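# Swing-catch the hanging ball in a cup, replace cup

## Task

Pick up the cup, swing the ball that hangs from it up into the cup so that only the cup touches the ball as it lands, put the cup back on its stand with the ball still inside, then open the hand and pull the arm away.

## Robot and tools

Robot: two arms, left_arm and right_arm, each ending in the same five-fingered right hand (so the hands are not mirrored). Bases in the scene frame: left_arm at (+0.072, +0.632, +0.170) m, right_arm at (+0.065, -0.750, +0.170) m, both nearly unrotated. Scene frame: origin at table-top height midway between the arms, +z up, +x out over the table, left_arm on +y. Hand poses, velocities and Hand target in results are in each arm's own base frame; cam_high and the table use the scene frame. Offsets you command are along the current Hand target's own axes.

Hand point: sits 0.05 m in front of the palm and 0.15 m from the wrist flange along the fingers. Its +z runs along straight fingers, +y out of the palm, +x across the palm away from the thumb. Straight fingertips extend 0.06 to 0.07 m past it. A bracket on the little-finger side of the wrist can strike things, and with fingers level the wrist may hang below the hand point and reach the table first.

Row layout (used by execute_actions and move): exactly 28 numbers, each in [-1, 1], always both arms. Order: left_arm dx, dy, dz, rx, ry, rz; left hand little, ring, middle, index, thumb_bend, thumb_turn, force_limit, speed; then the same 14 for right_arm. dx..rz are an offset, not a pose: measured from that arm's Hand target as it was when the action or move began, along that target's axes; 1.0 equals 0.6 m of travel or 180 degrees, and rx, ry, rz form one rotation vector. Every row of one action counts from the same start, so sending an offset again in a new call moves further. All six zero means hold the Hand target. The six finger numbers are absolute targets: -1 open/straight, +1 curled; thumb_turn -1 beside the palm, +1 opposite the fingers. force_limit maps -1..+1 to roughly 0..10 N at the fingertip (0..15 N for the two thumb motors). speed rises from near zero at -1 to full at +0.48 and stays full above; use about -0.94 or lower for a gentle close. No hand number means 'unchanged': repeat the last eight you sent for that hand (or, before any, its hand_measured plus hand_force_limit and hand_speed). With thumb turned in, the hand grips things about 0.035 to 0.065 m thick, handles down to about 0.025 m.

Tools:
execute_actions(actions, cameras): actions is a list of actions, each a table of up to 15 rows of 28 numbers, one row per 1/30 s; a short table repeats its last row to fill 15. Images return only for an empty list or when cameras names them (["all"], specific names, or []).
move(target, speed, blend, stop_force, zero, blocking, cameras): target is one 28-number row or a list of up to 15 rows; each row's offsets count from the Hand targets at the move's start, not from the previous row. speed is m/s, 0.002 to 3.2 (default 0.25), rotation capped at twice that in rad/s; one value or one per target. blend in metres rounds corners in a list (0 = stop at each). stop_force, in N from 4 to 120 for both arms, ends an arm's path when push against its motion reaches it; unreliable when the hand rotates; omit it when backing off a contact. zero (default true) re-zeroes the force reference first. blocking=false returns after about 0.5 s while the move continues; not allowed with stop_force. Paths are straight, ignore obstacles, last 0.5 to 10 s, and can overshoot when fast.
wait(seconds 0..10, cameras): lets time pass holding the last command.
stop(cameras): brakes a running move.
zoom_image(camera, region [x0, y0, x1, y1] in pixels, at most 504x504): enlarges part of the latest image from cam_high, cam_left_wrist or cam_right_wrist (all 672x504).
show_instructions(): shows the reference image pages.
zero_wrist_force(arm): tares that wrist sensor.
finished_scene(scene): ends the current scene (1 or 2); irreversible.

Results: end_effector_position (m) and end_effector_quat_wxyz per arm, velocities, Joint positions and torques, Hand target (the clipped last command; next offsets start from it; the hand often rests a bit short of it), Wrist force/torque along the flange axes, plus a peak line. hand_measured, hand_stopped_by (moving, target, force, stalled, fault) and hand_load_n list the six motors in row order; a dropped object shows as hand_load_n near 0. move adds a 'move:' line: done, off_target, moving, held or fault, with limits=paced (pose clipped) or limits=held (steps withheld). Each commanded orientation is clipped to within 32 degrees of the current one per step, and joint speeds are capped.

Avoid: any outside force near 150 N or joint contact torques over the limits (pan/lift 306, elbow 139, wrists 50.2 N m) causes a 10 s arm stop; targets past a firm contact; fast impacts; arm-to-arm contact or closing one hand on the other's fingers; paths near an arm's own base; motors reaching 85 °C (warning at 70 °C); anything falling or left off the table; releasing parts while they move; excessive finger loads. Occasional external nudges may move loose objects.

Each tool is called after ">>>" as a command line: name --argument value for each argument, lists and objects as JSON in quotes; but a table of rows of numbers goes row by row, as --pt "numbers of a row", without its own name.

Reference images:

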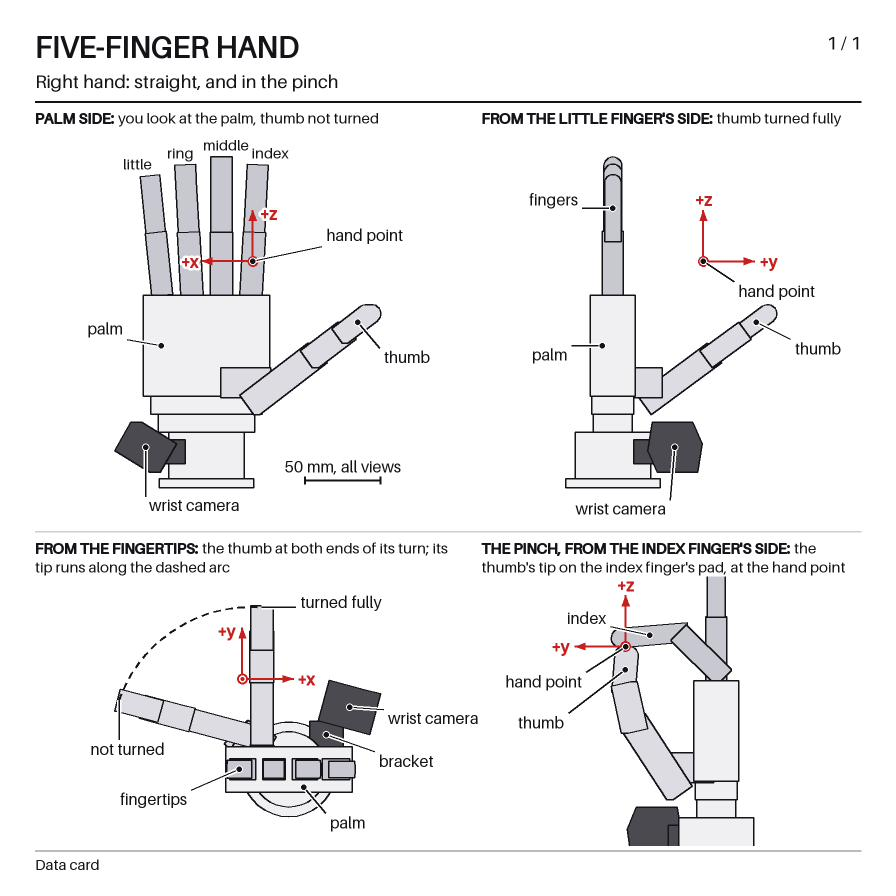

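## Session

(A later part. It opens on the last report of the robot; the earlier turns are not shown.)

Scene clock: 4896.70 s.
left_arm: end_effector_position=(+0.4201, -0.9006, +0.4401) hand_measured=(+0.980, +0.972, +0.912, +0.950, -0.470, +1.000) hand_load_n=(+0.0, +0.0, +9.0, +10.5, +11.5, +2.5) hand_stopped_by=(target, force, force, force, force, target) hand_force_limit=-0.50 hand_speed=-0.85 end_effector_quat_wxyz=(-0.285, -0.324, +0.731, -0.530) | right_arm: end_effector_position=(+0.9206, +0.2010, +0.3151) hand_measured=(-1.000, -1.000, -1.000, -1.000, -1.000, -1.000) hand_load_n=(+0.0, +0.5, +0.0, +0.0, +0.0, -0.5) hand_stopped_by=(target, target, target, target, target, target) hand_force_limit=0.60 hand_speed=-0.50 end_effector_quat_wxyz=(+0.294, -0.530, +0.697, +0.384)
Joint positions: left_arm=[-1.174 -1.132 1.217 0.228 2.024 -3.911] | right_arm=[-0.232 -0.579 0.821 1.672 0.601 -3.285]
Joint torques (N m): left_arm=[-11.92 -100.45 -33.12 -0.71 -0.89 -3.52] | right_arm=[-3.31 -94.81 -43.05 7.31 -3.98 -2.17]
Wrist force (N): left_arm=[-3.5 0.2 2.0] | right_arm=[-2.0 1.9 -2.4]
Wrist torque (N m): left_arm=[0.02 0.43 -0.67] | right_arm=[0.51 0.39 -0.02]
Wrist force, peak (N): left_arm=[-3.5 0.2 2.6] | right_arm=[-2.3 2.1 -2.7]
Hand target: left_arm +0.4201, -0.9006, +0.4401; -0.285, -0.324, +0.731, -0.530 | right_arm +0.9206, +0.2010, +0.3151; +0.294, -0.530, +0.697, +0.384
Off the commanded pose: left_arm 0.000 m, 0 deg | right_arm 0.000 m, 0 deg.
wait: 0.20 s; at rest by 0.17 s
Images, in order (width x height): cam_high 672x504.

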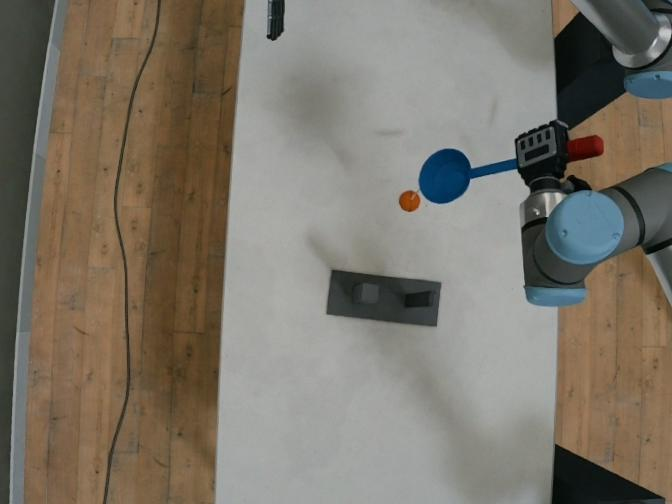

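>>> execute_actions --actions '[[[0.0252,0.0368,-0.0093,0,0,0,0.98,0.98,0.97,0.97,0.89,1,-0.5,-0.85,0,0,0,0,0,0,-1,-1,-1,-1,-1,-1,0.6,-0.5],[0.0484,0.0682,-0.0128,0,0,0,0.98,0.98,0.97,0.97,0.89,1,-0.5,-0.85,0,0,0,0,0,0,-1,-1,-1,-1,-1,-1,0.6,-0.5],[0.0551,0.0739,-0.0067,0,0,0,0.98,0.98,0.97,0.97,0.89,1,-0.5,-0.85,0,0,0,0,0,0,-1,-1,-1,-1,-1,-1,0.6,-0.5],[0.0727,0.0961,-0.0058,0,0,0,0.98,0.98,0.97,0.97,0.89,1,-0.5,-0.85,0,0,0,0,0,0,-1,-1,-1,-1,-1,-1,0.6,-0.5],[0.0903,0.1183,-0.0049,0,0,0,0.98,0.98,0.97,0.97,0.89,1,-0.5,-0.85,0,0,0,0,0,0,-1,-1,-1,-1,-1,-1,0.6,-0.5],[0.1079,0.1405,-0.0040,0,0,0,0.98,0.98,0.97,0.97,0.89,1,-0.5,-0.85,0,0,0,0,0,0,-1,-1,-1,-1,-1,-1,0.6,-0.5],[0.1255,0.1627,-0.0031,0,0,0,0.98,0.98,0.97,0.97,0.89,1,-0.5,-0.85,0,0,0,0,0,0,-1,-1,-1,-1,-1,-1,0.6,-0.5],[0.1430,0.1849,-0.0022,0,0,0,0.98,0.98,0.97,0.97,0.89,1,-0.5,-0.85,0,0,0,0,0,0,-1,-1,-1,-1,-1,-1,0.6,-0.5],[0.1606,0.2072,-0.0013,0,0,0,0.98,0.98,0.97,0.97,0.89,1,-0.5,-0.85,0,0,0,0,0,0,-1,-1,-1,-1,-1,-1,0.6,-0.5],[0.1782,0.2294,-0.0004,0,0,0,0.98,0.98,0.97,0.97,0.89,1,-0.5,-0.85,0,0,0,0,0,0,-1,-1,-1,-1,-1,-1,0.6,-0.5],[0.1958,0.2516,0.0005,0,0,0,0.98,0.98,0.97,0.97,0.89,1,-0.5,-0.85,0,0,0,0,0,0,-1,-1,-1,-1,-1,-1,0.6,-0.5],[0.2134,0.2738,0.0013,0,0,0,0.98,0.98,0.97,0.97,0.89,1,-0.5,-0.85,0,0,0,0,0,0,-1,-1,-1,-1,-1,-1,0.6,-0.5],[0.1924,0.2396,0.0164,0,0,0,0.98,0.98,0.97,0.97,0.89,1,-0.5,-0.85,0,0,0,0,0,0,-1,-1,-1,-1,-1,-1,0.6,-0.5],[0.1746,0.2139,0.0228,0,0,0,0.98,0.98,0.97,0.97,0.89,1,-0.5,-0.85,0,0,0,0,0,0,-1,-1,-1,-1,-1,-1,0.6,-0.5],[0.1553,0.1884,0.0240,0,0,0,0.98,0.98,0.97,0.97,0.89,1,-0.5,-0.85,0,0,0,0,0,0,-1,-1,-1,-1,-1,-1,0.6,-0.5]],[[-0.0219,-0.0277,-0.0011,0,0,0,0.98,0.98,0.97,0.97,0.89,1,-0.5,-0.85,0,0,0,0,0,0,-1,-1,-1,-1,-1,-1,0.6,-0.5],[-0.0453,-0.0568,-0.0032,0,0,0,0.98,0.98,0.97,0.97,0.89,1,-0.5,-0.85,0,0,0,0,0,0,-1,-1,-1,-1,-1,-1,0.6,-0.5],[-0.0715,-0.0898,-0.0047,0,0,0,0.98,0.98,0.97,0.97,0.89,1,-0.5,-0.85,0,0,0,0,0,0,-1,-1,-1,-1,-1,-1,0.6,-0.5],[-0.0971,-0.1218,-0.0066,0,0,0,0.98,0.98,0.97,0.97,0.89,1,-0.5,-0.85,0,0,0,0,0,0,-1,-1,-1,-1,-1,-1,0.6,-0.5],[-0.1240,-0.1557,-0.0080,0,0,0,0.98,0.98,0.97,0.97,0.89,1,-0.5,-0.85,0,0,0,0,0,0,-1,-1,-1,-1,-1,-1,0.6,-0.5],[-0.1510,-0.1897,-0.0094,0,0,0,0.98,0.98,0.97,0.97,0.89,1,-0.5,-0.85,0,0,0,0,0,0,-1,-1,-1,-1,-1,-1,0.6,-0.5],[-0.1779,-0.2237,-0.0107,0,0,0,0.98,0.98,0.97,0.97,0.89,1,-0.5,-0.85,0,0,0,0,0,0,-1,-1,-1,-1,-1,-1,0.6,-0.5],[-0.2048,-0.2576,-0.0121,0,0,0,0.98,0.98,0.97,0.97,0.89,1,-0.5,-0.85,0,0,0,0,0,0,-1,-1,-1,-1,-1,-1,0.6,-0.5],[-0.2317,-0.2916,-0.0134,0,0,0,0.98,0.98,0.97,0.97,0.89,1,-0.5,-0.85,0,0,0,0,0,0,-1,-1,-1,-1,-1,-1,0.6,-0.5],[-0.2586,-0.3256,-0.0148,0,0,0,0.98,0.98,0.97,0.97,0.89,1,-0.5,-0.85,0,0,0,0,0,0,-1,-1,-1,-1,-1,-1,0.6,-0.5],[-0.2855,-0.3595,-0.0161,0,0,0,0.98,0.98,0.97,0.97,0.89,1,-0.5,-0.85,0,0,0,0,0,0,-1,-1,-1,-1,-1,-1,0.6,-0.5],[-0.2887,-0.3589,-0.0263,0,0,0,0.98,0.98,0.97,0.97,0.89,1,-0.5,-0.85,0,0,0,0,0,0,-1,-1,-1,-1,-1,-1,0.6,-0.5],[-0.2849,-0.3503,-0.0342,0,0,0,0.98,0.98,0.97,0.97,0.89,1,-0.5,-0.85,0,0,0,0,0,0,-1,-1,-1,-1,-1,-1,0.6,-0.5],[-0.2855,-0.3505,-0.0353,0,0,0,0.98,0.98,0.97,0.97,0.89,1,-0.5,-0.85,0,0,0,0,0,0,-1,-1,-1,-1,-1,-1,0.6,-0.5],[-0.2945,-0.3641,-0.0310,0,0,0,0.98,0.98,0.97,0.97,0.89,1,-0.5,-0.85,0,0,0,0,0,0,-1,-1,-1,-1,-1,-1,0.6,-0.5]]]' --cameras '["cam_high", "cam_right_wrist"]'

>>> wait --seconds 0.03 --cameras '["cam_high", "cam_right_wrist"]'

>>> wait --seconds 0.03 --cameras '["cam_high", "cam_right_wrist"]'

>>> wait --seconds 0.03 --cameras '["cam_high", "cam_right_wrist"]'

>>> wait --seconds 0.03 --cameras '["cam_high", "cam_right_wrist"]'

>>> wait --seconds 0.03 --cameras '["cam_high", "cam_right_wrist"]'

>>> wait --seconds 0.03 --cameras '["cam_high", "cam_right_wrist"]'

>>> wait --seconds 0.03 --cameras '["cam_high", "cam_right_wrist"]'

>>> wait --seconds 0.03 --cameras '["cam_high", "cam_right_wrist"]'

Scene clock: 4938.50 s.
left_arm: end_effector_position=(+0.5545, -0.9066, +0.4399) hand_measured=(+0.980, +0.972, +0.912, +0.950, -0.470, +1.000) hand_load_n=(+0.0, +0.5, +9.5, +9.5, +11.5, +2.5) hand_stopped_by=(target, force, force, force, force, target) hand_force_limit=-0.50 hand_speed=-0.85 end_effector_quat_wxyz=(-0.285, -0.323, +0.730, -0.530) | right_arm: end_effector_position=(+0.9206, +0.2010, +0.3151) hand_measured=(-1.000, -1.000, -1.000, -1.000, -1.000, -1.000) hand_load_n=(+0.0, +0.0, +0.0, +0.0, +0.0, +0.0) hand_stopped_by=(target, target, target, target, target, target) hand_force_limit=0.60 hand_speed=-0.50 end_effector_quat_wxyz=(+0.294, -0.530, +0.697, +0.384)
Joint positions: left_arm=[-1.034 -0.96 0.955 0.344 2.157 -3.86] | right_arm=[-0.232 -0.579 0.821 1.672 0.601 -3.285]
Joint torques (N m): left_arm=[4.27 -107.9 -36.98 0.29 0.35 -4] | right_arm=[-1.94 -93.33 -42.61 7.25 -4.03 -2.43]
Wrist force (N): left_arm=[-3.2 -0.2 2.8] | right_arm=[-2.3 2.0 -2.7]
Wrist torque (N m): left_arm=[-0.01 0.40 -0.51] | right_arm=[0.54 0.43 -0.04]
Wrist force, peak (N): left_arm=[8.5 16.7 -0.8] | right_arm=[-2.2 2.6 -3.2]
Hand target: left_arm +0.5546, -0.9065, +0.4400; -0.285, -0.324, +0.731, -0.530 | right_arm +0.9206, +0.2010, +0.3151; +0.294, -0.530, +0.697, +0.384
Off the commanded pose: left_arm 0.000 m, 0 deg | right_arm 0.000 m, 0 deg.
camera_calibration:
cam_right_wrist: T_world_to_cam=[[-1, -0.000343328, 0.000718999, 0.917478], [0.000718738, 0.000761837, 0.999999, -0.317572], [-0.000343876, 1, -0.00076159, -0.0871848], [0, 0, 0, 1]] pos_world=[0.917676, 0.0877417, 0.316846]
Images, in order (width x height): cam_high 672x504, cam_right_wrist 672x504.

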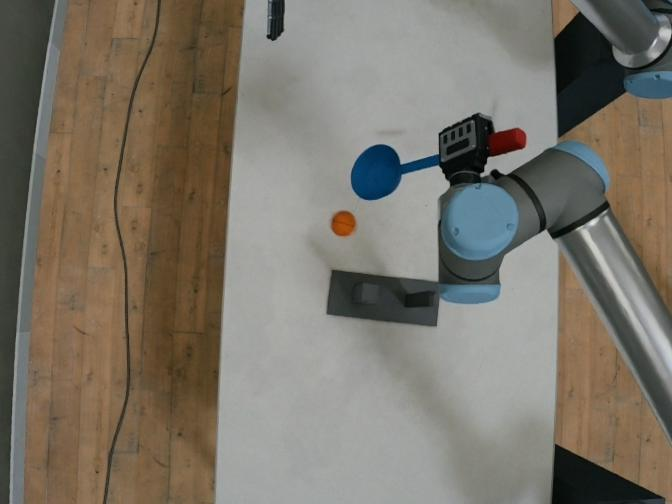

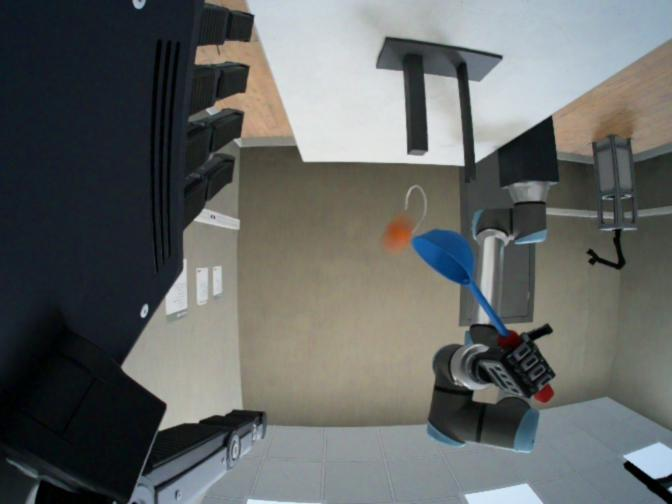

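Scene clock: 4938.53 s.
left_arm: end_effector_position=(+0.5545, -0.9066, +0.4399) hand_measured=(+0.980, +0.972, +0.912, +0.950, -0.470, +1.000) hand_load_n=(+0.5, +0.0, +9.0, +10.0, +11.5, +2.5) hand_stopped_by=(target, force, force, force, force, target) hand_force_limit=-0.50 hand_speed=-0.85 end_effector_quat_wxyz=(-0.285, -0.323, +0.731, -0.530) | right_arm: end_effector_position=(+0.9206, +0.2010, +0.3151) hand_measured=(-1.000, -1.000, -1.000, -1.000, -1.000, -1.000) hand_load_n=(+0.0, +0.0, +0.0, +0.0, +0.0, +0.0) hand_stopped_by=(target, target, target, target, target, target) hand_force_limit=0.60 hand_speed=-0.50 end_effector_quat_wxyz=(+0.294, -0.530, +0.697, +0.384)
Joint positions: left_arm=[-1.034 -0.96 0.955 0.344 2.157 -3.86] | right_arm=[-0.232 -0.579 0.821 1.672 0.601 -3.285]
Joint torques (N m): left_arm=[5.18 -107.62 -38.56 0.77 0.53 -4.12] | right_arm=[-4.07 -93.75 -43 7.31 -3.63 -2.23]
Wrist force (N): left_arm=[-3.5 -0.3 2.6] | right_arm=[-1.8 2.2 -2.6]
Wrist torque (N m): left_arm=[-0.03 0.44 -0.54] | right_arm=[0.58 0.34 0.00]
Wrist force, peak (N): left_arm=[-3.5 -0.3 2.6] | right_arm=[-1.8 2.2 -2.6]
Hand target: left_arm +0.5546, -0.9065, +0.4400; -0.285, -0.324, +0.731, -0.530 | right_arm +0.9206, +0.2010, +0.3151; +0.294, -0.530, +0.697, +0.384
Off the commanded pose: left_arm 0.000 m, 0 deg | right_arm 0.000 m, 0 deg.
wait: 0.03 s; no rest
camera_calibration:
cam_right_wrist: T_world_to_cam=[[-1, -0.000343328, 0.000718999, 0.917478], [0.000718738, 0.000761837, 0.999999, -0.317572], [-0.000343876, 1, -0.00076159, -0.0871848], [0, 0, 0, 1]] pos_world=[0.917676, 0.0877417, 0.316846]
Images, in order (width x height): cam_high 672x504, cam_right_wrist 672x504.

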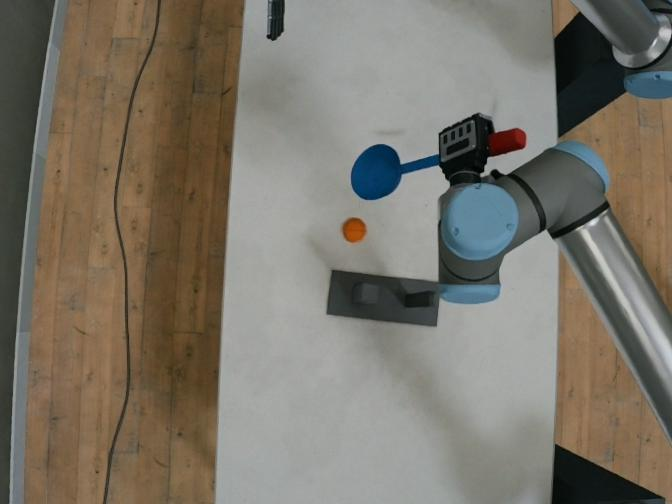

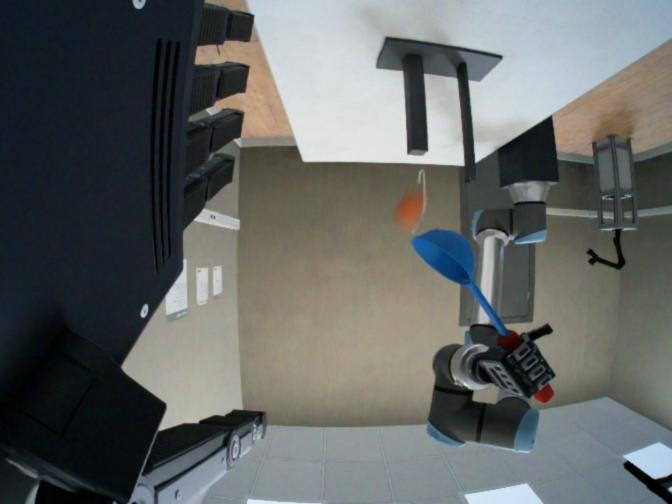

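Scene clock: 4938.57 s.
left_arm: end_effector_position=(+0.5545, -0.9066, +0.4399) hand_measured=(+0.980, +0.972, +0.912, +0.950, -0.470, +1.000) hand_load_n=(+0.0, +0.5, +9.0, +10.0, +11.5, +2.5) hand_stopped_by=(target, force, force, force, force, target) hand_force_limit=-0.50 hand_speed=-0.85 end_effector_quat_wxyz=(-0.285, -0.323, +0.731, -0.530) | right_arm: end_effector_position=(+0.9206, +0.2010, +0.3151) hand_measured=(-1.000, -1.000, -1.000, -1.000, -1.000, -1.000) hand_load_n=(+0.0, +0.0, +0.0, +0.0, -0.5, +0.0) hand_stopped_by=(target, target, target, target, target, target) hand_force_limit=0.60 hand_speed=-0.50 end_effector_quat_wxyz=(+0.294, -0.530, +0.697, +0.384)
Joint positions: left_arm=[-1.034 -0.96 0.955 0.344 2.157 -3.86] | right_arm=[-0.232 -0.579 0.821 1.672 0.601 -3.285]
Joint torques (N m): left_arm=[7.6 -107.41 -38.62 0.81 0.69 -3.88] | right_arm=[-3.64 -91.87 -43.48 7.27 -4.18 -2.52]
Wrist force (N): left_arm=[-3.8 -0.1 2.6] | right_arm=[-1.8 1.6 -2.7]
Wrist torque (N m): left_arm=[-0.01 0.38 -0.55] | right_arm=[0.49 0.35 -0.02]
Wrist force, peak (N): left_arm=[-3.8 -0.1 2.6] | right_arm=[-1.8 1.6 -2.7]
Hand target: left_arm +0.5546, -0.9065, +0.4400; -0.285, -0.324, +0.731, -0.530 | right_arm +0.9206, +0.2010, +0.3151; +0.294, -0.530, +0.697, +0.384
Off the commanded pose: left_arm 0.000 m, 0 deg | right_arm 0.000 m, 0 deg.
wait: 0.03 s; no rest
camera_calibration:
cam_right_wrist: T_world_to_cam=[[-1, -0.000343328, 0.000718999, 0.917478], [0.000718738, 0.000761837, 0.999999, -0.317572], [-0.000343876, 1, -0.00076159, -0.0871848], [0, 0, 0, 1]] pos_world=[0.917676, 0.0877417, 0.316846]
Images, in order (width x height): cam_high 672x504, cam_right_wrist 672x504.

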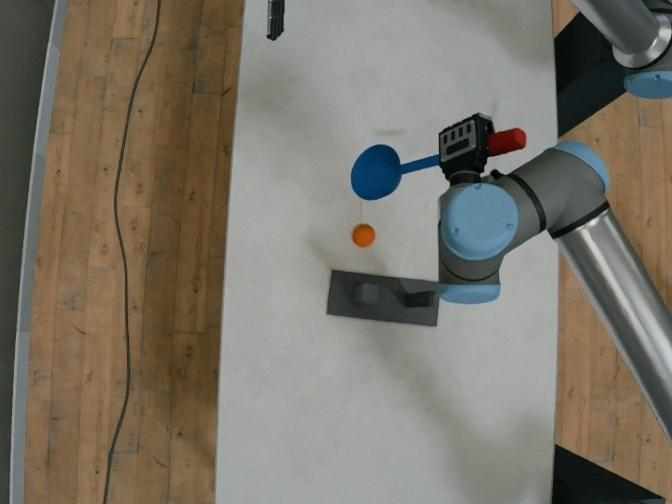

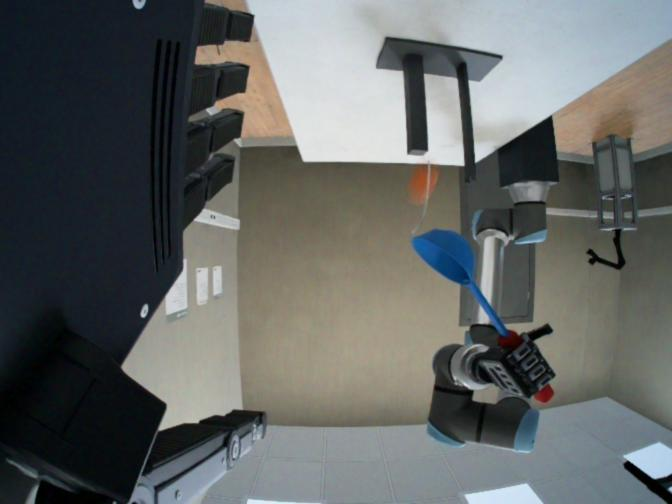

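Scene clock: 4938.60 s.
left_arm: end_effector_position=(+0.5545, -0.9066, +0.4399) hand_measured=(+0.980, +0.972, +0.912, +0.950, -0.470, +1.000) hand_load_n=(+0.0, +0.5, +9.0, +10.5, +11.5, +3.0) hand_stopped_by=(target, force, force, force, force, target) hand_force_limit=-0.50 hand_speed=-0.85 end_effector_quat_wxyz=(-0.285, -0.324, +0.731, -0.530) end_effector_velocity=(+0.000, +0.001, -0.001) end_effector_angular_velocity=(+0.005, +0.005, +0.003) | right_arm: end_effector_position=(+0.9206, +0.2010, +0.3151) hand_measured=(-1.000, -1.000, -1.000, -1.000, -1.000, -1.000) hand_load_n=(+0.0, +0.0, +0.0, +0.0, +0.0, +0.0) hand_stopped_by=(target, target, target, target, target, target) hand_force_limit=0.60 hand_speed=-0.50 end_effector_quat_wxyz=(+0.294, -0.530, +0.697, +0.384)
Joint positions: left_arm=[-1.034 -0.96 0.955 0.344 2.157 -3.86] | right_arm=[-0.232 -0.579 0.821 1.672 0.601 -3.285]
Joint velocities: left_arm=[0 0.001 0 0.005 -0.002 -0.003] | right_arm=[within noise]
Joint torques (N m): left_arm=[9.36 -111.7 -39.34 -0.61 0.62 -3.36] | right_arm=[-4.13 -92.92 -42.58 6.98 -4.12 -2.32]
Wrist force (N): left_arm=[-4.4 4.2 1.6] | right_arm=[-2.3 1.7 -2.9]
Wrist torque (N m): left_arm=[0.16 0.27 -1.36] | right_arm=[0.51 0.42 -0.05]
Wrist force, peak (N): left_arm=[-4.4 4.2 1.6] | right_arm=[-2.3 1.7 -2.9]
Hand target: left_arm +0.5546, -0.9065, +0.4400; -0.285, -0.324, +0.731, -0.530 | right_arm +0.9206, +0.2010, +0.3151; +0.294, -0.530, +0.697, +0.384
Off the commanded pose: left_arm 0.000 m, 0 deg | right_arm 0.000 m, 0 deg.
wait: 0.03 s; no rest
camera_calibration:
cam_right_wrist: T_world_to_cam=[[-1, -0.000343328, 0.000718999, 0.917478], [0.000718738, 0.000761837, 0.999999, -0.317572], [-0.000343876, 1, -0.00076159, -0.0871848], [0, 0, 0, 1]] pos_world=[0.917676, 0.0877417, 0.316846]
Images, in order (width x height): cam_high 672x504, cam_right_wrist 672x504.

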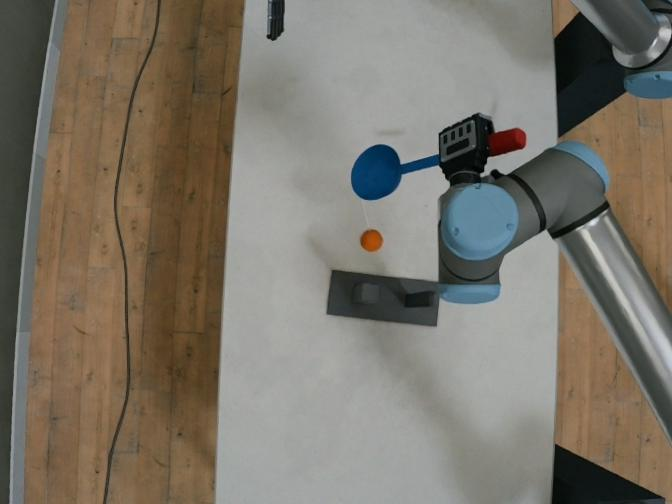

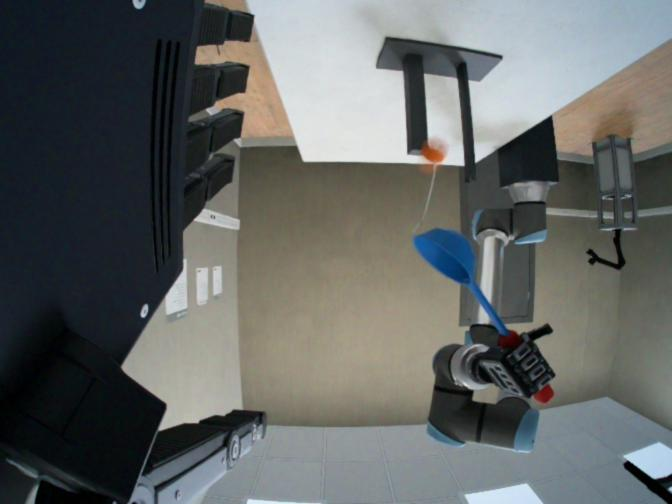

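Scene clock: 4938.63 s.
left_arm: end_effector_position=(+0.5545, -0.9066, +0.4399) hand_measured=(+0.980, +0.972, +0.912, +0.950, -0.470, +1.000) hand_load_n=(+0.0, +0.5, +9.0, +7.0, +12.0, +4.0) hand_stopped_by=(target, force, force, force, force, target) hand_force_limit=-0.50 hand_speed=-0.85 end_effector_quat_wxyz=(-0.285, -0.324, +0.730, -0.530) | right_arm: end_effector_position=(+0.9206, +0.2010, +0.3151) hand_measured=(-1.000, -1.000, -1.000, -1.000, -1.000, -1.000) hand_load_n=(+0.0, +0.0, +0.0, +0.0, -0.5, +0.0) hand_stopped_by=(target, target, target, target, target, target) hand_force_limit=0.60 hand_speed=-0.50 end_effector_quat_wxyz=(+0.294, -0.530, +0.697, +0.384)
Joint positions: left_arm=[-1.034 -0.96 0.955 0.344 2.157 -3.86] | right_arm=[-0.232 -0.579 0.821 1.672 0.601 -3.285]
Joint torques (N m): left_arm=[4.14 -104.02 -38.12 -0.48 0.7 -3.04] | right_arm=[-1.75 -91.92 -42.82 7.12 -3.94 -2.38]
Wrist force (N): left_arm=[-4.0 -3.7 2.3] | right_arm=[-2.3 1.7 -2.7]
Wrist torque (N m): left_arm=[-0.11 0.54 0.07] | right_arm=[0.49 0.43 -0.05]
Wrist force, peak (N): left_arm=[-4.0 -3.7 2.3] | right_arm=[-2.3 1.7 -2.7]
Hand target: left_arm +0.5546, -0.9065, +0.4400; -0.285, -0.324, +0.731, -0.530 | right_arm +0.9206, +0.2010, +0.3151; +0.294, -0.530, +0.697, +0.384
Off the commanded pose: left_arm 0.000 m, 0 deg | right_arm 0.000 m, 0 deg.
wait: 0.03 s; no rest
camera_calibration:
cam_right_wrist: T_world_to_cam=[[-1, -0.000343328, 0.000718999, 0.917478], [0.000718738, 0.000761837, 0.999999, -0.317572], [-0.000343876, 1, -0.00076159, -0.0871848], [0, 0, 0, 1]] pos_world=[0.917676, 0.0877417, 0.316846]
Images, in order (width x height): cam_high 672x504, cam_right_wrist 672x504.

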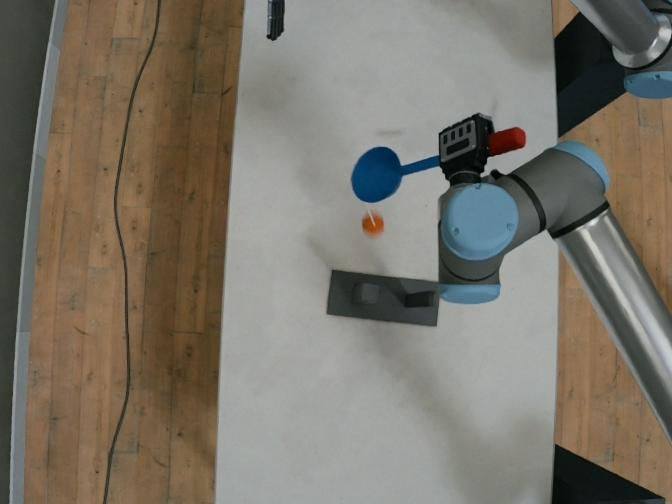

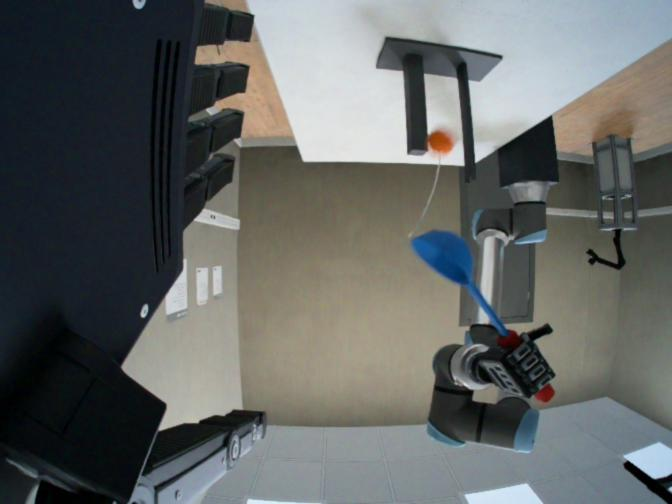

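Scene clock: 4938.67 s.
left_arm: end_effector_position=(+0.5545, -0.9065, +0.4399) hand_measured=(+0.980, +0.970, +0.912, +0.950, -0.470, +1.000) hand_load_n=(+0.0, +1.5, +9.0, +7.5, +11.5, +2.0) hand_stopped_by=(target, force, force, force, force, target) hand_force_limit=-0.50 hand_speed=-0.85 end_effector_quat_wxyz=(-0.285, -0.324, +0.730, -0.530) | right_arm: end_effector_position=(+0.9206, +0.2010, +0.3151) hand_measured=(-1.000, -1.000, -1.000, -1.000, -1.000, -1.000) hand_load_n=(+0.0, +0.0, +0.0, +0.0, +0.0, +0.0) hand_stopped_by=(target, target, target, target, target, target) hand_force_limit=0.60 hand_speed=-0.50 end_effector_quat_wxyz=(+0.294, -0.530, +0.697, +0.384)
Joint positions: left_arm=[-1.034 -0.96 0.955 0.344 2.157 -3.86] | right_arm=[-0.232 -0.579 0.821 1.672 0.601 -3.285]
Joint torques (N m): left_arm=[7.46 -107.23 -37.79 -0.74 1.17 -2.84] | right_arm=[-4.35 -93.88 -43.33 7.11 -3.57 -2.14]
Wrist force (N): left_arm=[-3.5 2.6 2.5] | right_arm=[-2.2 2.1 -2.7]
Wrist torque (N m): left_arm=[0.06 0.35 -0.99] | right_arm=[0.55 0.42 -0.02]
Wrist force, peak (N): left_arm=[-3.5 2.6 2.5] | right_arm=[-2.2 2.1 -2.7]
Hand target: left_arm +0.5546, -0.9065, +0.4400; -0.285, -0.324, +0.731, -0.530 | right_arm +0.9206, +0.2010, +0.3151; +0.294, -0.530, +0.697, +0.384
Off the commanded pose: left_arm 0.000 m, 0 deg | right_arm 0.000 m, 0 deg.
wait: 0.03 s; no rest
camera_calibration:
cam_right_wrist: T_world_to_cam=[[-1, -0.000343328, 0.000718999, 0.917478], [0.000718738, 0.000761837, 0.999999, -0.317572], [-0.000343876, 1, -0.00076159, -0.0871848], [0, 0, 0, 1]] pos_world=[0.917676, 0.0877417, 0.316846]
Images, in order (width x height): cam_high 672x504, cam_right_wrist 672x504.

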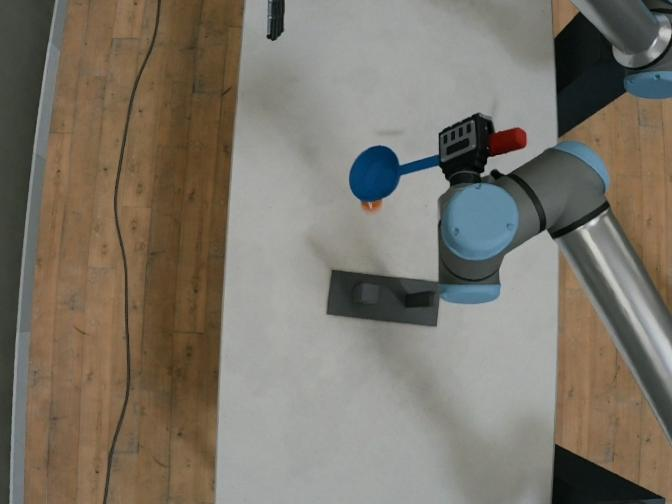

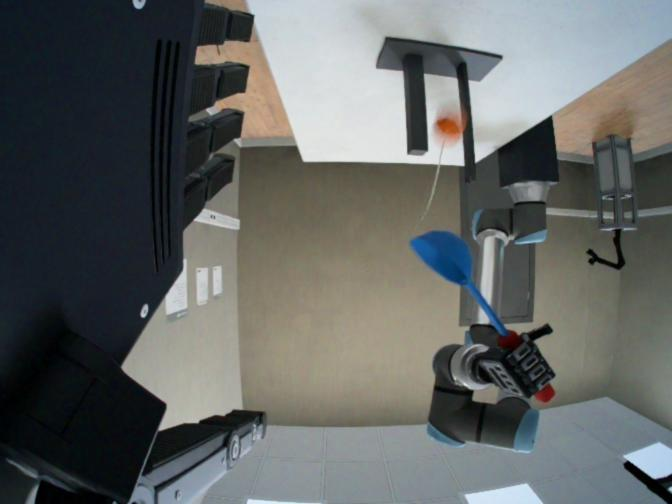

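Scene clock: 4938.70 s.
left_arm: end_effector_position=(+0.5545, -0.9065, +0.4399) hand_measured=(+0.980, +0.972, +0.912, +0.950, -0.470, +1.000) hand_load_n=(+0.0, +0.5, +9.0, +9.5, +11.5, +2.5) hand_stopped_by=(target, force, force, force, force, target) hand_force_limit=-0.50 hand_speed=-0.85 end_effector_quat_wxyz=(-0.285, -0.324, +0.730, -0.530) | right_arm: end_effector_position=(+0.9206, +0.2010, +0.3151) hand_measured=(-1.000, -1.000, -1.000, -1.000, -1.000, -1.000) hand_load_n=(+0.0, +0.0, +0.0, +0.0, +0.0, +0.0) hand_stopped_by=(target, target, target, target, target, target) hand_force_limit=0.60 hand_speed=-0.50 end_effector_quat_wxyz=(+0.294, -0.530, +0.697, +0.384)
Joint positions: left_arm=[-1.034 -0.96 0.955 0.344 2.157 -3.86] | right_arm=[-0.232 -0.579 0.821 1.672 0.601 -3.285]
Joint torques (N m): left_arm=[6.48 -107.88 -37.97 -0.61 0.98 -2.76] | right_arm=[-1.76 -90.96 -43.7 7.33 -3.75 -2.41]
Wrist force (N): left_arm=[-3.8 -0.4 3.6] | right_arm=[-2.0 2.0 -2.7]
Wrist torque (N m): left_arm=[-0.10 0.60 -0.59] | right_arm=[0.54 0.37 -0.02]
Wrist force, peak (N): left_arm=[-3.8 -0.4 3.6] | right_arm=[-2.0 2.0 -2.7]
Hand target: left_arm +0.5546, -0.9065, +0.4400; -0.285, -0.324, +0.731, -0.530 | right_arm +0.9206, +0.2010, +0.3151; +0.294, -0.530, +0.697, +0.384
Off the commanded pose: left_arm 0.000 m, 0 deg | right_arm 0.000 m, 0 deg.
wait: 0.03 s; no rest
camera_calibration:
cam_right_wrist: T_world_to_cam=[[-1, -0.000343328, 0.000718999, 0.917478], [0.000718738, 0.000761837, 0.999999, -0.317572], [-0.000343876, 1, -0.00076159, -0.0871848], [0, 0, 0, 1]] pos_world=[0.917676, 0.0877417, 0.316846]
Images, in order (width x height): cam_high 672x504, cam_right_wrist 672x504.

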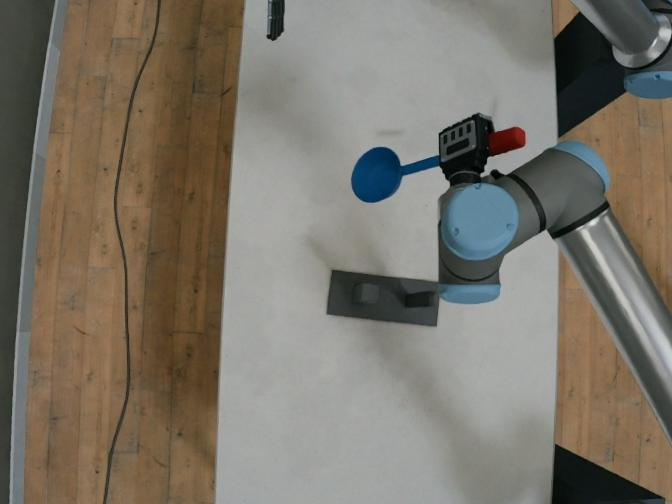

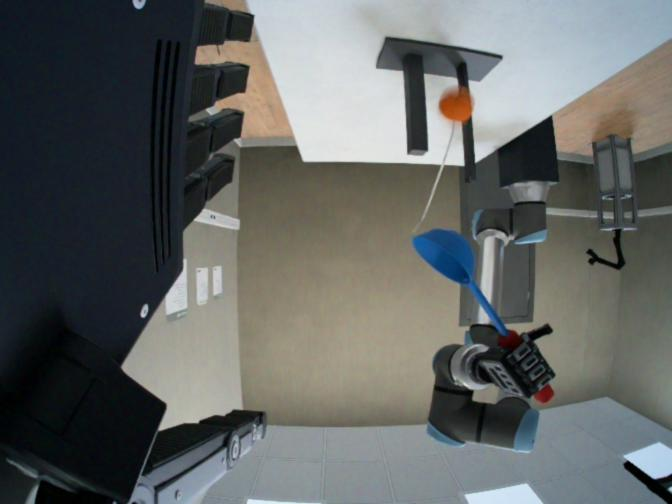

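Scene clock: 4938.73 s.
left_arm: end_effector_position=(+0.5545, -0.9065, +0.4400) hand_measured=(+0.980, +0.972, +0.912, +0.950, -0.470, +1.000) hand_load_n=(+0.0, +0.0, +9.0, +12.0, +11.5, +3.5) hand_stopped_by=(target, force, force, force, force, target) hand_force_limit=-0.50 hand_speed=-0.85 end_effector_quat_wxyz=(-0.285, -0.324, +0.730, -0.530) | right_arm: end_effector_position=(+0.9206, +0.2010, +0.3151) hand_measured=(-1.000, -1.000, -1.000, -1.000, -1.000, -1.000) hand_load_n=(+0.0, +0.0, +0.0, +0.0, +0.0, +0.0) hand_stopped_by=(target, target, target, target, target, target) hand_force_limit=0.60 hand_speed=-0.50 end_effector_quat_wxyz=(+0.294, -0.530, +0.697, +0.384)
Joint positions: left_arm=[-1.034 -0.96 0.955 0.344 2.157 -3.86] | right_arm=[-0.232 -0.579 0.821 1.672 0.601 -3.285]
Joint torques (N m): left_arm=[7.43 -109.07 -37.94 -0.65 1.33 -2.53] | right_arm=[-2.38 -93.15 -42.59 7.49 -3.99 -2.32]
Wrist force (N): left_arm=[-3.9 -0.3 3.2] | right_arm=[-2.0 1.7 -2.7]
Wrist torque (N m): left_arm=[0.03 0.72 -0.42] | right_arm=[0.51 0.39 -0.03]
Wrist force, peak (N): left_arm=[-3.9 -0.3 3.2] | right_arm=[-2.0 1.7 -2.7]
Hand target: left_arm +0.5546, -0.9065, +0.4400; -0.285, -0.324, +0.731, -0.530 | right_arm +0.9206, +0.2010, +0.3151; +0.294, -0.530, +0.697, +0.384
Off the commanded pose: left_arm 0.000 m, 0 deg | right_arm 0.000 m, 0 deg.
wait: 0.03 s; no rest
camera_calibration:
cam_right_wrist: T_world_to_cam=[[-1, -0.000343328, 0.000718999, 0.917478], [0.000718738, 0.000761837, 0.999999, -0.317572], [-0.000343876, 1, -0.00076159, -0.0871848], [0, 0, 0, 1]] pos_world=[0.917676, 0.0877417, 0.316846]
Images, in order (width x height): cam_high 672x504, cam_right_wrist 672x504.

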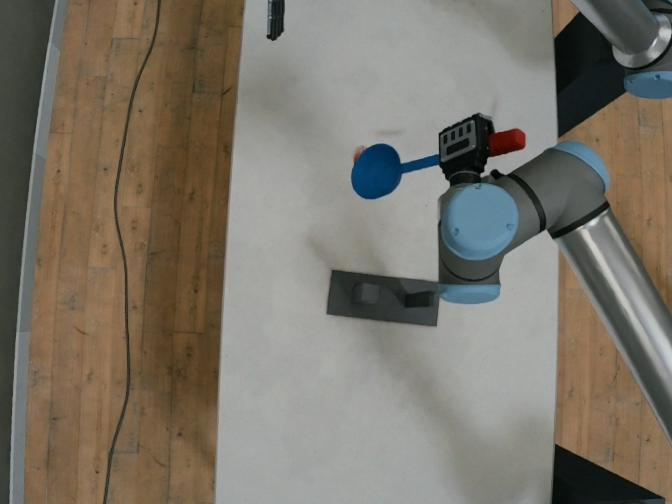

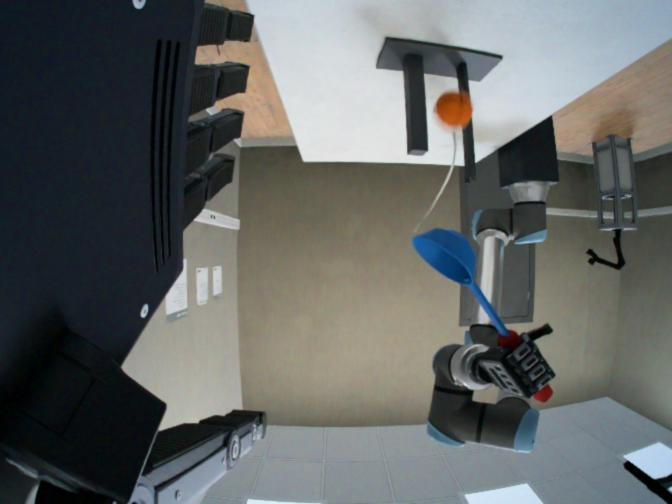

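Scene clock: 4938.77 s.
left_arm: end_effector_position=(+0.5545, -0.9065, +0.4400) hand_measured=(+0.980, +0.972, +0.912, +0.950, -0.470, +1.000) hand_load_n=(+0.0, +0.0, +9.0, +11.0, +11.5, +3.5) hand_stopped_by=(target, force, force, force, force, target) hand_force_limit=-0.50 hand_speed=-0.85 end_effector_quat_wxyz=(-0.285, -0.324, +0.730, -0.530) | right_arm: end_effector_position=(+0.9206, +0.2010, +0.3151) hand_measured=(-1.000, -1.000, -1.000, -1.000, -1.000, -1.000) hand_load_n=(+0.0, +0.0, +0.0, +0.0, +0.0, +0.0) hand_stopped_by=(target, target, target, target, target, target) hand_force_limit=0.60 hand_speed=-0.50 end_effector_quat_wxyz=(+0.294, -0.530, +0.697, +0.384)
Joint positions: left_arm=[-1.034 -0.96 0.955 0.344 2.157 -3.86] | right_arm=[-0.232 -0.579 0.821 1.672 0.601 -3.285]
Joint torques (N m): left_arm=[8.19 -110.02 -37.2 -0.38 1.51 -2.12] | right_arm=[-3.86 -93.87 -42.22 7.26 -3.82 -2.36]
Wrist force (N): left_arm=[-3.4 0.4 2.5] | right_arm=[-2.5 1.9 -2.8]
Wrist torque (N m): left_arm=[0.03 0.43 -0.54] | right_arm=[0.54 0.47 -0.05]
Wrist force, peak (N): left_arm=[-3.4 0.4 2.5] | right_arm=[-2.5 1.9 -2.8]
Hand target: left_arm +0.5546, -0.9065, +0.4400; -0.285, -0.324, +0.731, -0.530 | right_arm +0.9206, +0.2010, +0.3151; +0.294, -0.530, +0.697, +0.384
Off the commanded pose: left_arm 0.000 m, 0 deg | right_arm 0.000 m, 0 deg.
wait: 0.03 s; no rest
camera_calibration:
cam_right_wrist: T_world_to_cam=[[-1, -0.000343328, 0.000718999, 0.917478], [0.000718738, 0.000761837, 0.999999, -0.317572], [-0.000343876, 1, -0.00076159, -0.0871848], [0, 0, 0, 1]] pos_world=[0.917676, 0.0877417, 0.316846]
Images, in order (width x height): cam_high 672x504, cam_right_wrist 672x504.

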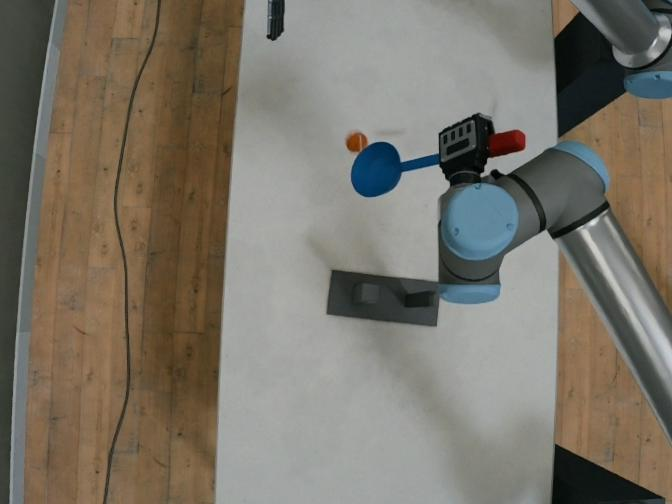

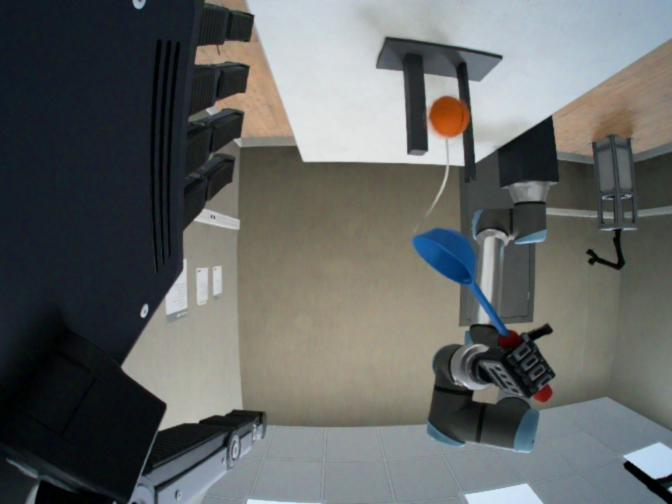

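>>> move --pt "0.1392 0.1757 0.0070 0 0 0 0.98 0.98 0.97 0.97 0.89 1 -0.5 -0.85 0 0 0 0 0 0 -1 -1 -1 -1 -1 -1 0.6 -0.5" --pt "-0.1896 0.4315 0.1269 0 0 0 0.98 0.98 0.97 0.97 0.89 1 -0.5 -0.85 0 0 0 0 0 0 -1 -1 -1 -1 -1 -1 0.6 -0.5" --speed '[0.1,0.12]'

>>> wait --seconds 2.5 --cameras '["cam_high"]'

>>> zoom_image --camera "cam_high" --region '[320, 150, 480, 270]'

Scene clock: 5006.93 s.
left_arm: end_effector_position=(+0.4199, -0.9005, +0.1798) hand_measured=(+0.980, +0.972, +0.912, +0.950, -0.470, +1.000) hand_load_n=(+0.0, +0.0, +9.0, +9.5, +11.5, +2.5) hand_stopped_by=(target, force, force, force, force, target) hand_force_limit=-0.50 hand_speed=-0.85 end_effector_quat_wxyz=(-0.285, -0.324, +0.731, -0.529) | right_arm: end_effector_position=(+0.9206, +0.2010, +0.3151) hand_measured=(-1.000, -1.000, -1.000, -1.000, -1.000, -1.000) hand_load_n=(+0.0, +0.0, +0.0, +0.0, +0.0, +0.0) hand_stopped_by=(target, target, target, target, target, target) hand_force_limit=0.60 hand_speed=-0.50 end_effector_quat_wxyz=(+0.294, -0.530, +0.697, +0.384)
Joint positions: left_arm=[-1.174 -1.008 1.505 -0.183 2.024 -3.911] | right_arm=[-0.232 -0.579 0.821 1.672 0.601 -3.285]
Joint torques (N m): left_arm=[-11.49 -96.57 -48.98 -0.11 -1.86 -4.06] | right_arm=[-3.49 -92.58 -42.89 7.55 -4.2 -2.57]
Wrist force (N): left_arm=[-2.7 0.0 2.3] | right_arm=[-1.8 2.1 -2.6]
Wrist torque (N m): left_arm=[0.05 0.38 -0.47] | right_arm=[0.54 0.34 0.00]
Wrist force, peak (N): left_arm=[-5.0 1.5 2.6] | right_arm=[-2.3 2.0 -3.5]
Hand target: left_arm +0.4200, -0.9006, +0.1800; -0.285, -0.324, +0.731, -0.530 | right_arm +0.9206, +0.2010, +0.3151; +0.294, -0.530, +0.697, +0.384
Off the commanded pose: left_arm 0.000 m, 0 deg | right_arm 0.000 m, 0 deg.
move: done

Scene clock: 5009.43 s.
left_arm: end_effector_position=(+0.4200, -0.9006, +0.1800) hand_measured=(+0.980, +0.972, +0.912, +0.950, -0.470, +1.000) hand_load_n=(+0.0, +0.0, +9.0, +10.0, +11.5, +3.0) hand_stopped_by=(target, force, force, force, force, target) hand_force_limit=-0.50 hand_speed=-0.85 end_effector_quat_wxyz=(-0.285, -0.324, +0.731, -0.530) | right_arm: end_effector_position=(+0.9206, +0.2010, +0.3151) hand_measured=(-1.000, -1.000, -1.000, -1.000, -1.000, -1.000) hand_load_n=(+0.0, +0.0, +0.0, +0.0, -0.5, +0.0) hand_stopped_by=(target, target, target, target, target, target) hand_force_limit=0.60 hand_speed=-0.50 end_effector_quat_wxyz=(+0.294, -0.530, +0.697, +0.384)
Joint positions: left_arm=[-1.174 -1.008 1.504 -0.183 2.024 -3.911] | right_arm=[-0.232 -0.579 0.821 1.672 0.601 -3.285]
Joint torques (N m): left_arm=[-6.55 -104.64 -49.69 -1.2 -0.69 -4.19] | right_arm=[-2.13 -93.04 -43.23 7.27 -3.76 -2.41]
Wrist force (N): left_arm=[-3.1 0.1 2.1] | right_arm=[-2.1 1.6 -2.6]
Wrist torque (N m): left_arm=[0.08 0.41 -0.49] | right_arm=[0.47 0.39 -0.04]
Wrist force, peak (N): left_arm=[-3.7 0.2 2.9] | right_arm=[-2.1 2.1 -3.0]
Hand target: left_arm +0.4200, -0.9006, +0.1800; -0.285, -0.324, +0.731, -0.530 | right_arm +0.9206, +0.2010, +0.3151; +0.294, -0.530, +0.697, +0.384
Off the commanded pose: left_arm 0.000 m, 0 deg | right_arm 0.000 m, 0 deg.
wait: 2.50 s; at rest by 0.17 s
Images, in order (width x height): cam_high 672x504.

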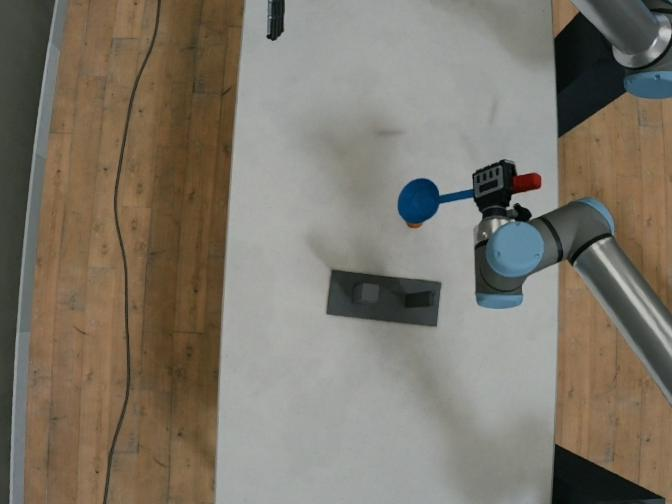

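Scaled by 3.150 from the camera's 672x504 image, which has a finer 960x720 frame.

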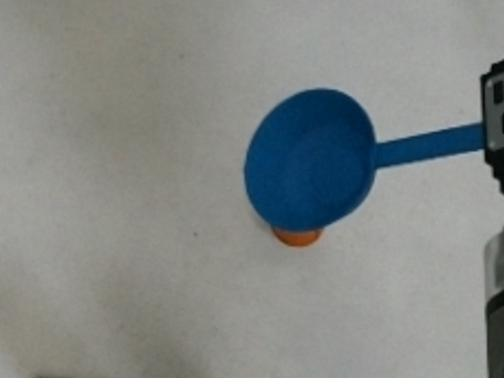

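>>> move --pt "0.0642 0.0810 0.0032 0 0 0 0.98 0.98 0.97 0.97 0.89 1 -0.5 -0.85 0 0 0 0 0 0 -1 -1 -1 -1 -1 -1 0.6 -0.5" --pt "0.0895 0.0613 -0.0060 0 0 0 0.98 0.98 0.97 0.97 0.89 1 -0.5 -0.85 0 0 0 0 0 0 -1 -1 -1 -1 -1 -1 0.6 -0.5" --speed 0.04

>>> wait --seconds 1.5 --cameras '["cam_high"]'

>>> zoom_image --camera "cam_high" --region '[320, 150, 480, 270]'

Scene clock: 5024.90 s.
left_arm: end_effector_position=(+0.3580, -0.8979, +0.2004) hand_measured=(+0.980, +0.972, +0.912, +0.950, -0.470, +1.000) hand_load_n=(+0.0, +0.0, +9.0, +9.5, +11.5, +2.5) hand_stopped_by=(target, force, force, force, force, target) hand_force_limit=-0.50 hand_speed=-0.85 end_effector_quat_wxyz=(-0.285, -0.323, +0.731, -0.530) end_effector_velocity=(+0.001, +0.000, -0.001) end_effector_angular_velocity=(-0.003, -0.001, +0.000) | right_arm: end_effector_position=(+0.9206, +0.2010, +0.3151) hand_measured=(-1.000, -1.000, -1.000, -1.000, -1.000, -1.000) hand_load_n=(+0.0, +0.0, +0.0, +0.0, +0.0, +0.0) hand_stopped_by=(target, target, target, target, target, target) hand_force_limit=0.60 hand_speed=-0.50 end_effector_quat_wxyz=(+0.294, -0.530, +0.697, +0.384)
Joint positions: left_arm=[-1.248 -1.079 1.578 -0.196 1.954 -3.936] | right_arm=[-0.232 -0.579 0.821 1.672 0.601 -3.285]
Joint velocities: left_arm=[0.001 0.001 0.001 -0.005 0.001 0] | right_arm=[within noise]
Joint torques (N m): left_arm=[9.86 -64.37 -26.84 -3.28 1.57 3.88] | right_arm=[-2.37 -91.23 -43.4 7.59 -3.8 -2.25]
Wrist force (N): left_arm=[-3.2 -0.1 2.7] | right_arm=[-1.7 1.8 -2.9]
Wrist torque (N m): left_arm=[0.02 0.37 -0.45] | right_arm=[0.53 0.34 -0.01]
Wrist force, peak (N): left_arm=[-4.0 0.5 2.9] | right_arm=[-2.4 2.5 -3.0]
Hand target: left_arm +0.3580, -0.8978, +0.2000; -0.285, -0.324, +0.731, -0.530 | right_arm +0.9206, +0.2010, +0.3151; +0.294, -0.530, +0.697, +0.384
Off the commanded pose: left_arm 0.000 m, 0 deg | right_arm 0.000 m, 0 deg.
move: done

Scene clock: 5026.40 s.
left_arm: end_effector_position=(+0.3580, -0.8978, +0.2000) hand_measured=(+0.980, +0.972, +0.912, +0.950, -0.470, +1.000) hand_load_n=(+0.0, +0.0, +9.0, +9.5, +11.5, +2.5) hand_stopped_by=(target, force, force, force, force, target) hand_force_limit=-0.50 hand_speed=-0.85 end_effector_quat_wxyz=(-0.285, -0.324, +0.731, -0.530) | right_arm: end_effector_position=(+0.9206, +0.2010, +0.3151) hand_measured=(-1.000, -1.000, -1.000, -1.000, -1.000, -1.000) hand_load_n=(+0.0, +0.0, +0.0, +0.0, +0.0, +0.0) hand_stopped_by=(target, target, target, target, target, target) hand_force_limit=0.60 hand_speed=-0.50 end_effector_quat_wxyz=(+0.294, -0.530, +0.697, +0.384)
Joint positions: left_arm=[-1.248 -1.079 1.578 -0.196 1.954 -3.936] | right_arm=[-0.232 -0.579 0.821 1.672 0.601 -3.285]
Joint torques (N m): left_arm=[9.19 -68.18 -26.13 -3.26 1.71 3.78] | right_arm=[-5.1 -93.15 -42.94 7.32 -3.97 -2.25]
Wrist force (N): left_arm=[-2.6 -0.4 2.4] | right_arm=[-2.3 1.7 -2.2]
Wrist torque (N m): left_arm=[0.00 0.32 -0.43] | right_arm=[0.48 0.41 -0.04]
Wrist force, peak (N): left_arm=[-3.9 -0.3 2.6] | right_arm=[-2.4 2.0 -3.3]
Hand target: left_arm +0.3580, -0.8978, +0.2000; -0.285, -0.324, +0.731, -0.530 | right_arm +0.9206, +0.2010, +0.3151; +0.294, -0.530, +0.697, +0.384
Off the commanded pose: left_arm 0.000 m, 0 deg | right_arm 0.000 m, 0 deg.
wait: 1.50 s; at rest by 0.17 s
Images, in order (width x height): cam_high 672x504.

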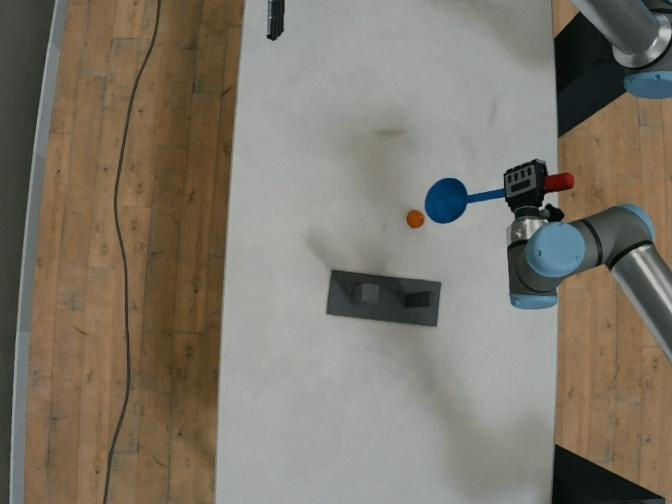

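Scaled by 3.150 from the camera's 672x504 image, which has a finer 960x720 frame.

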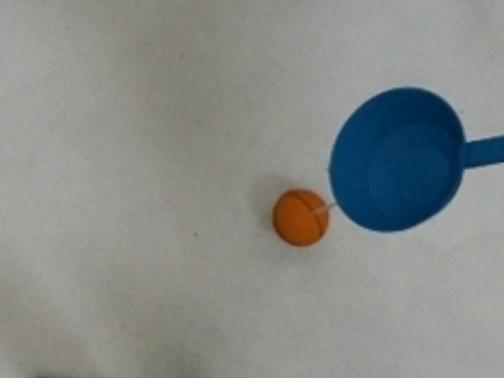

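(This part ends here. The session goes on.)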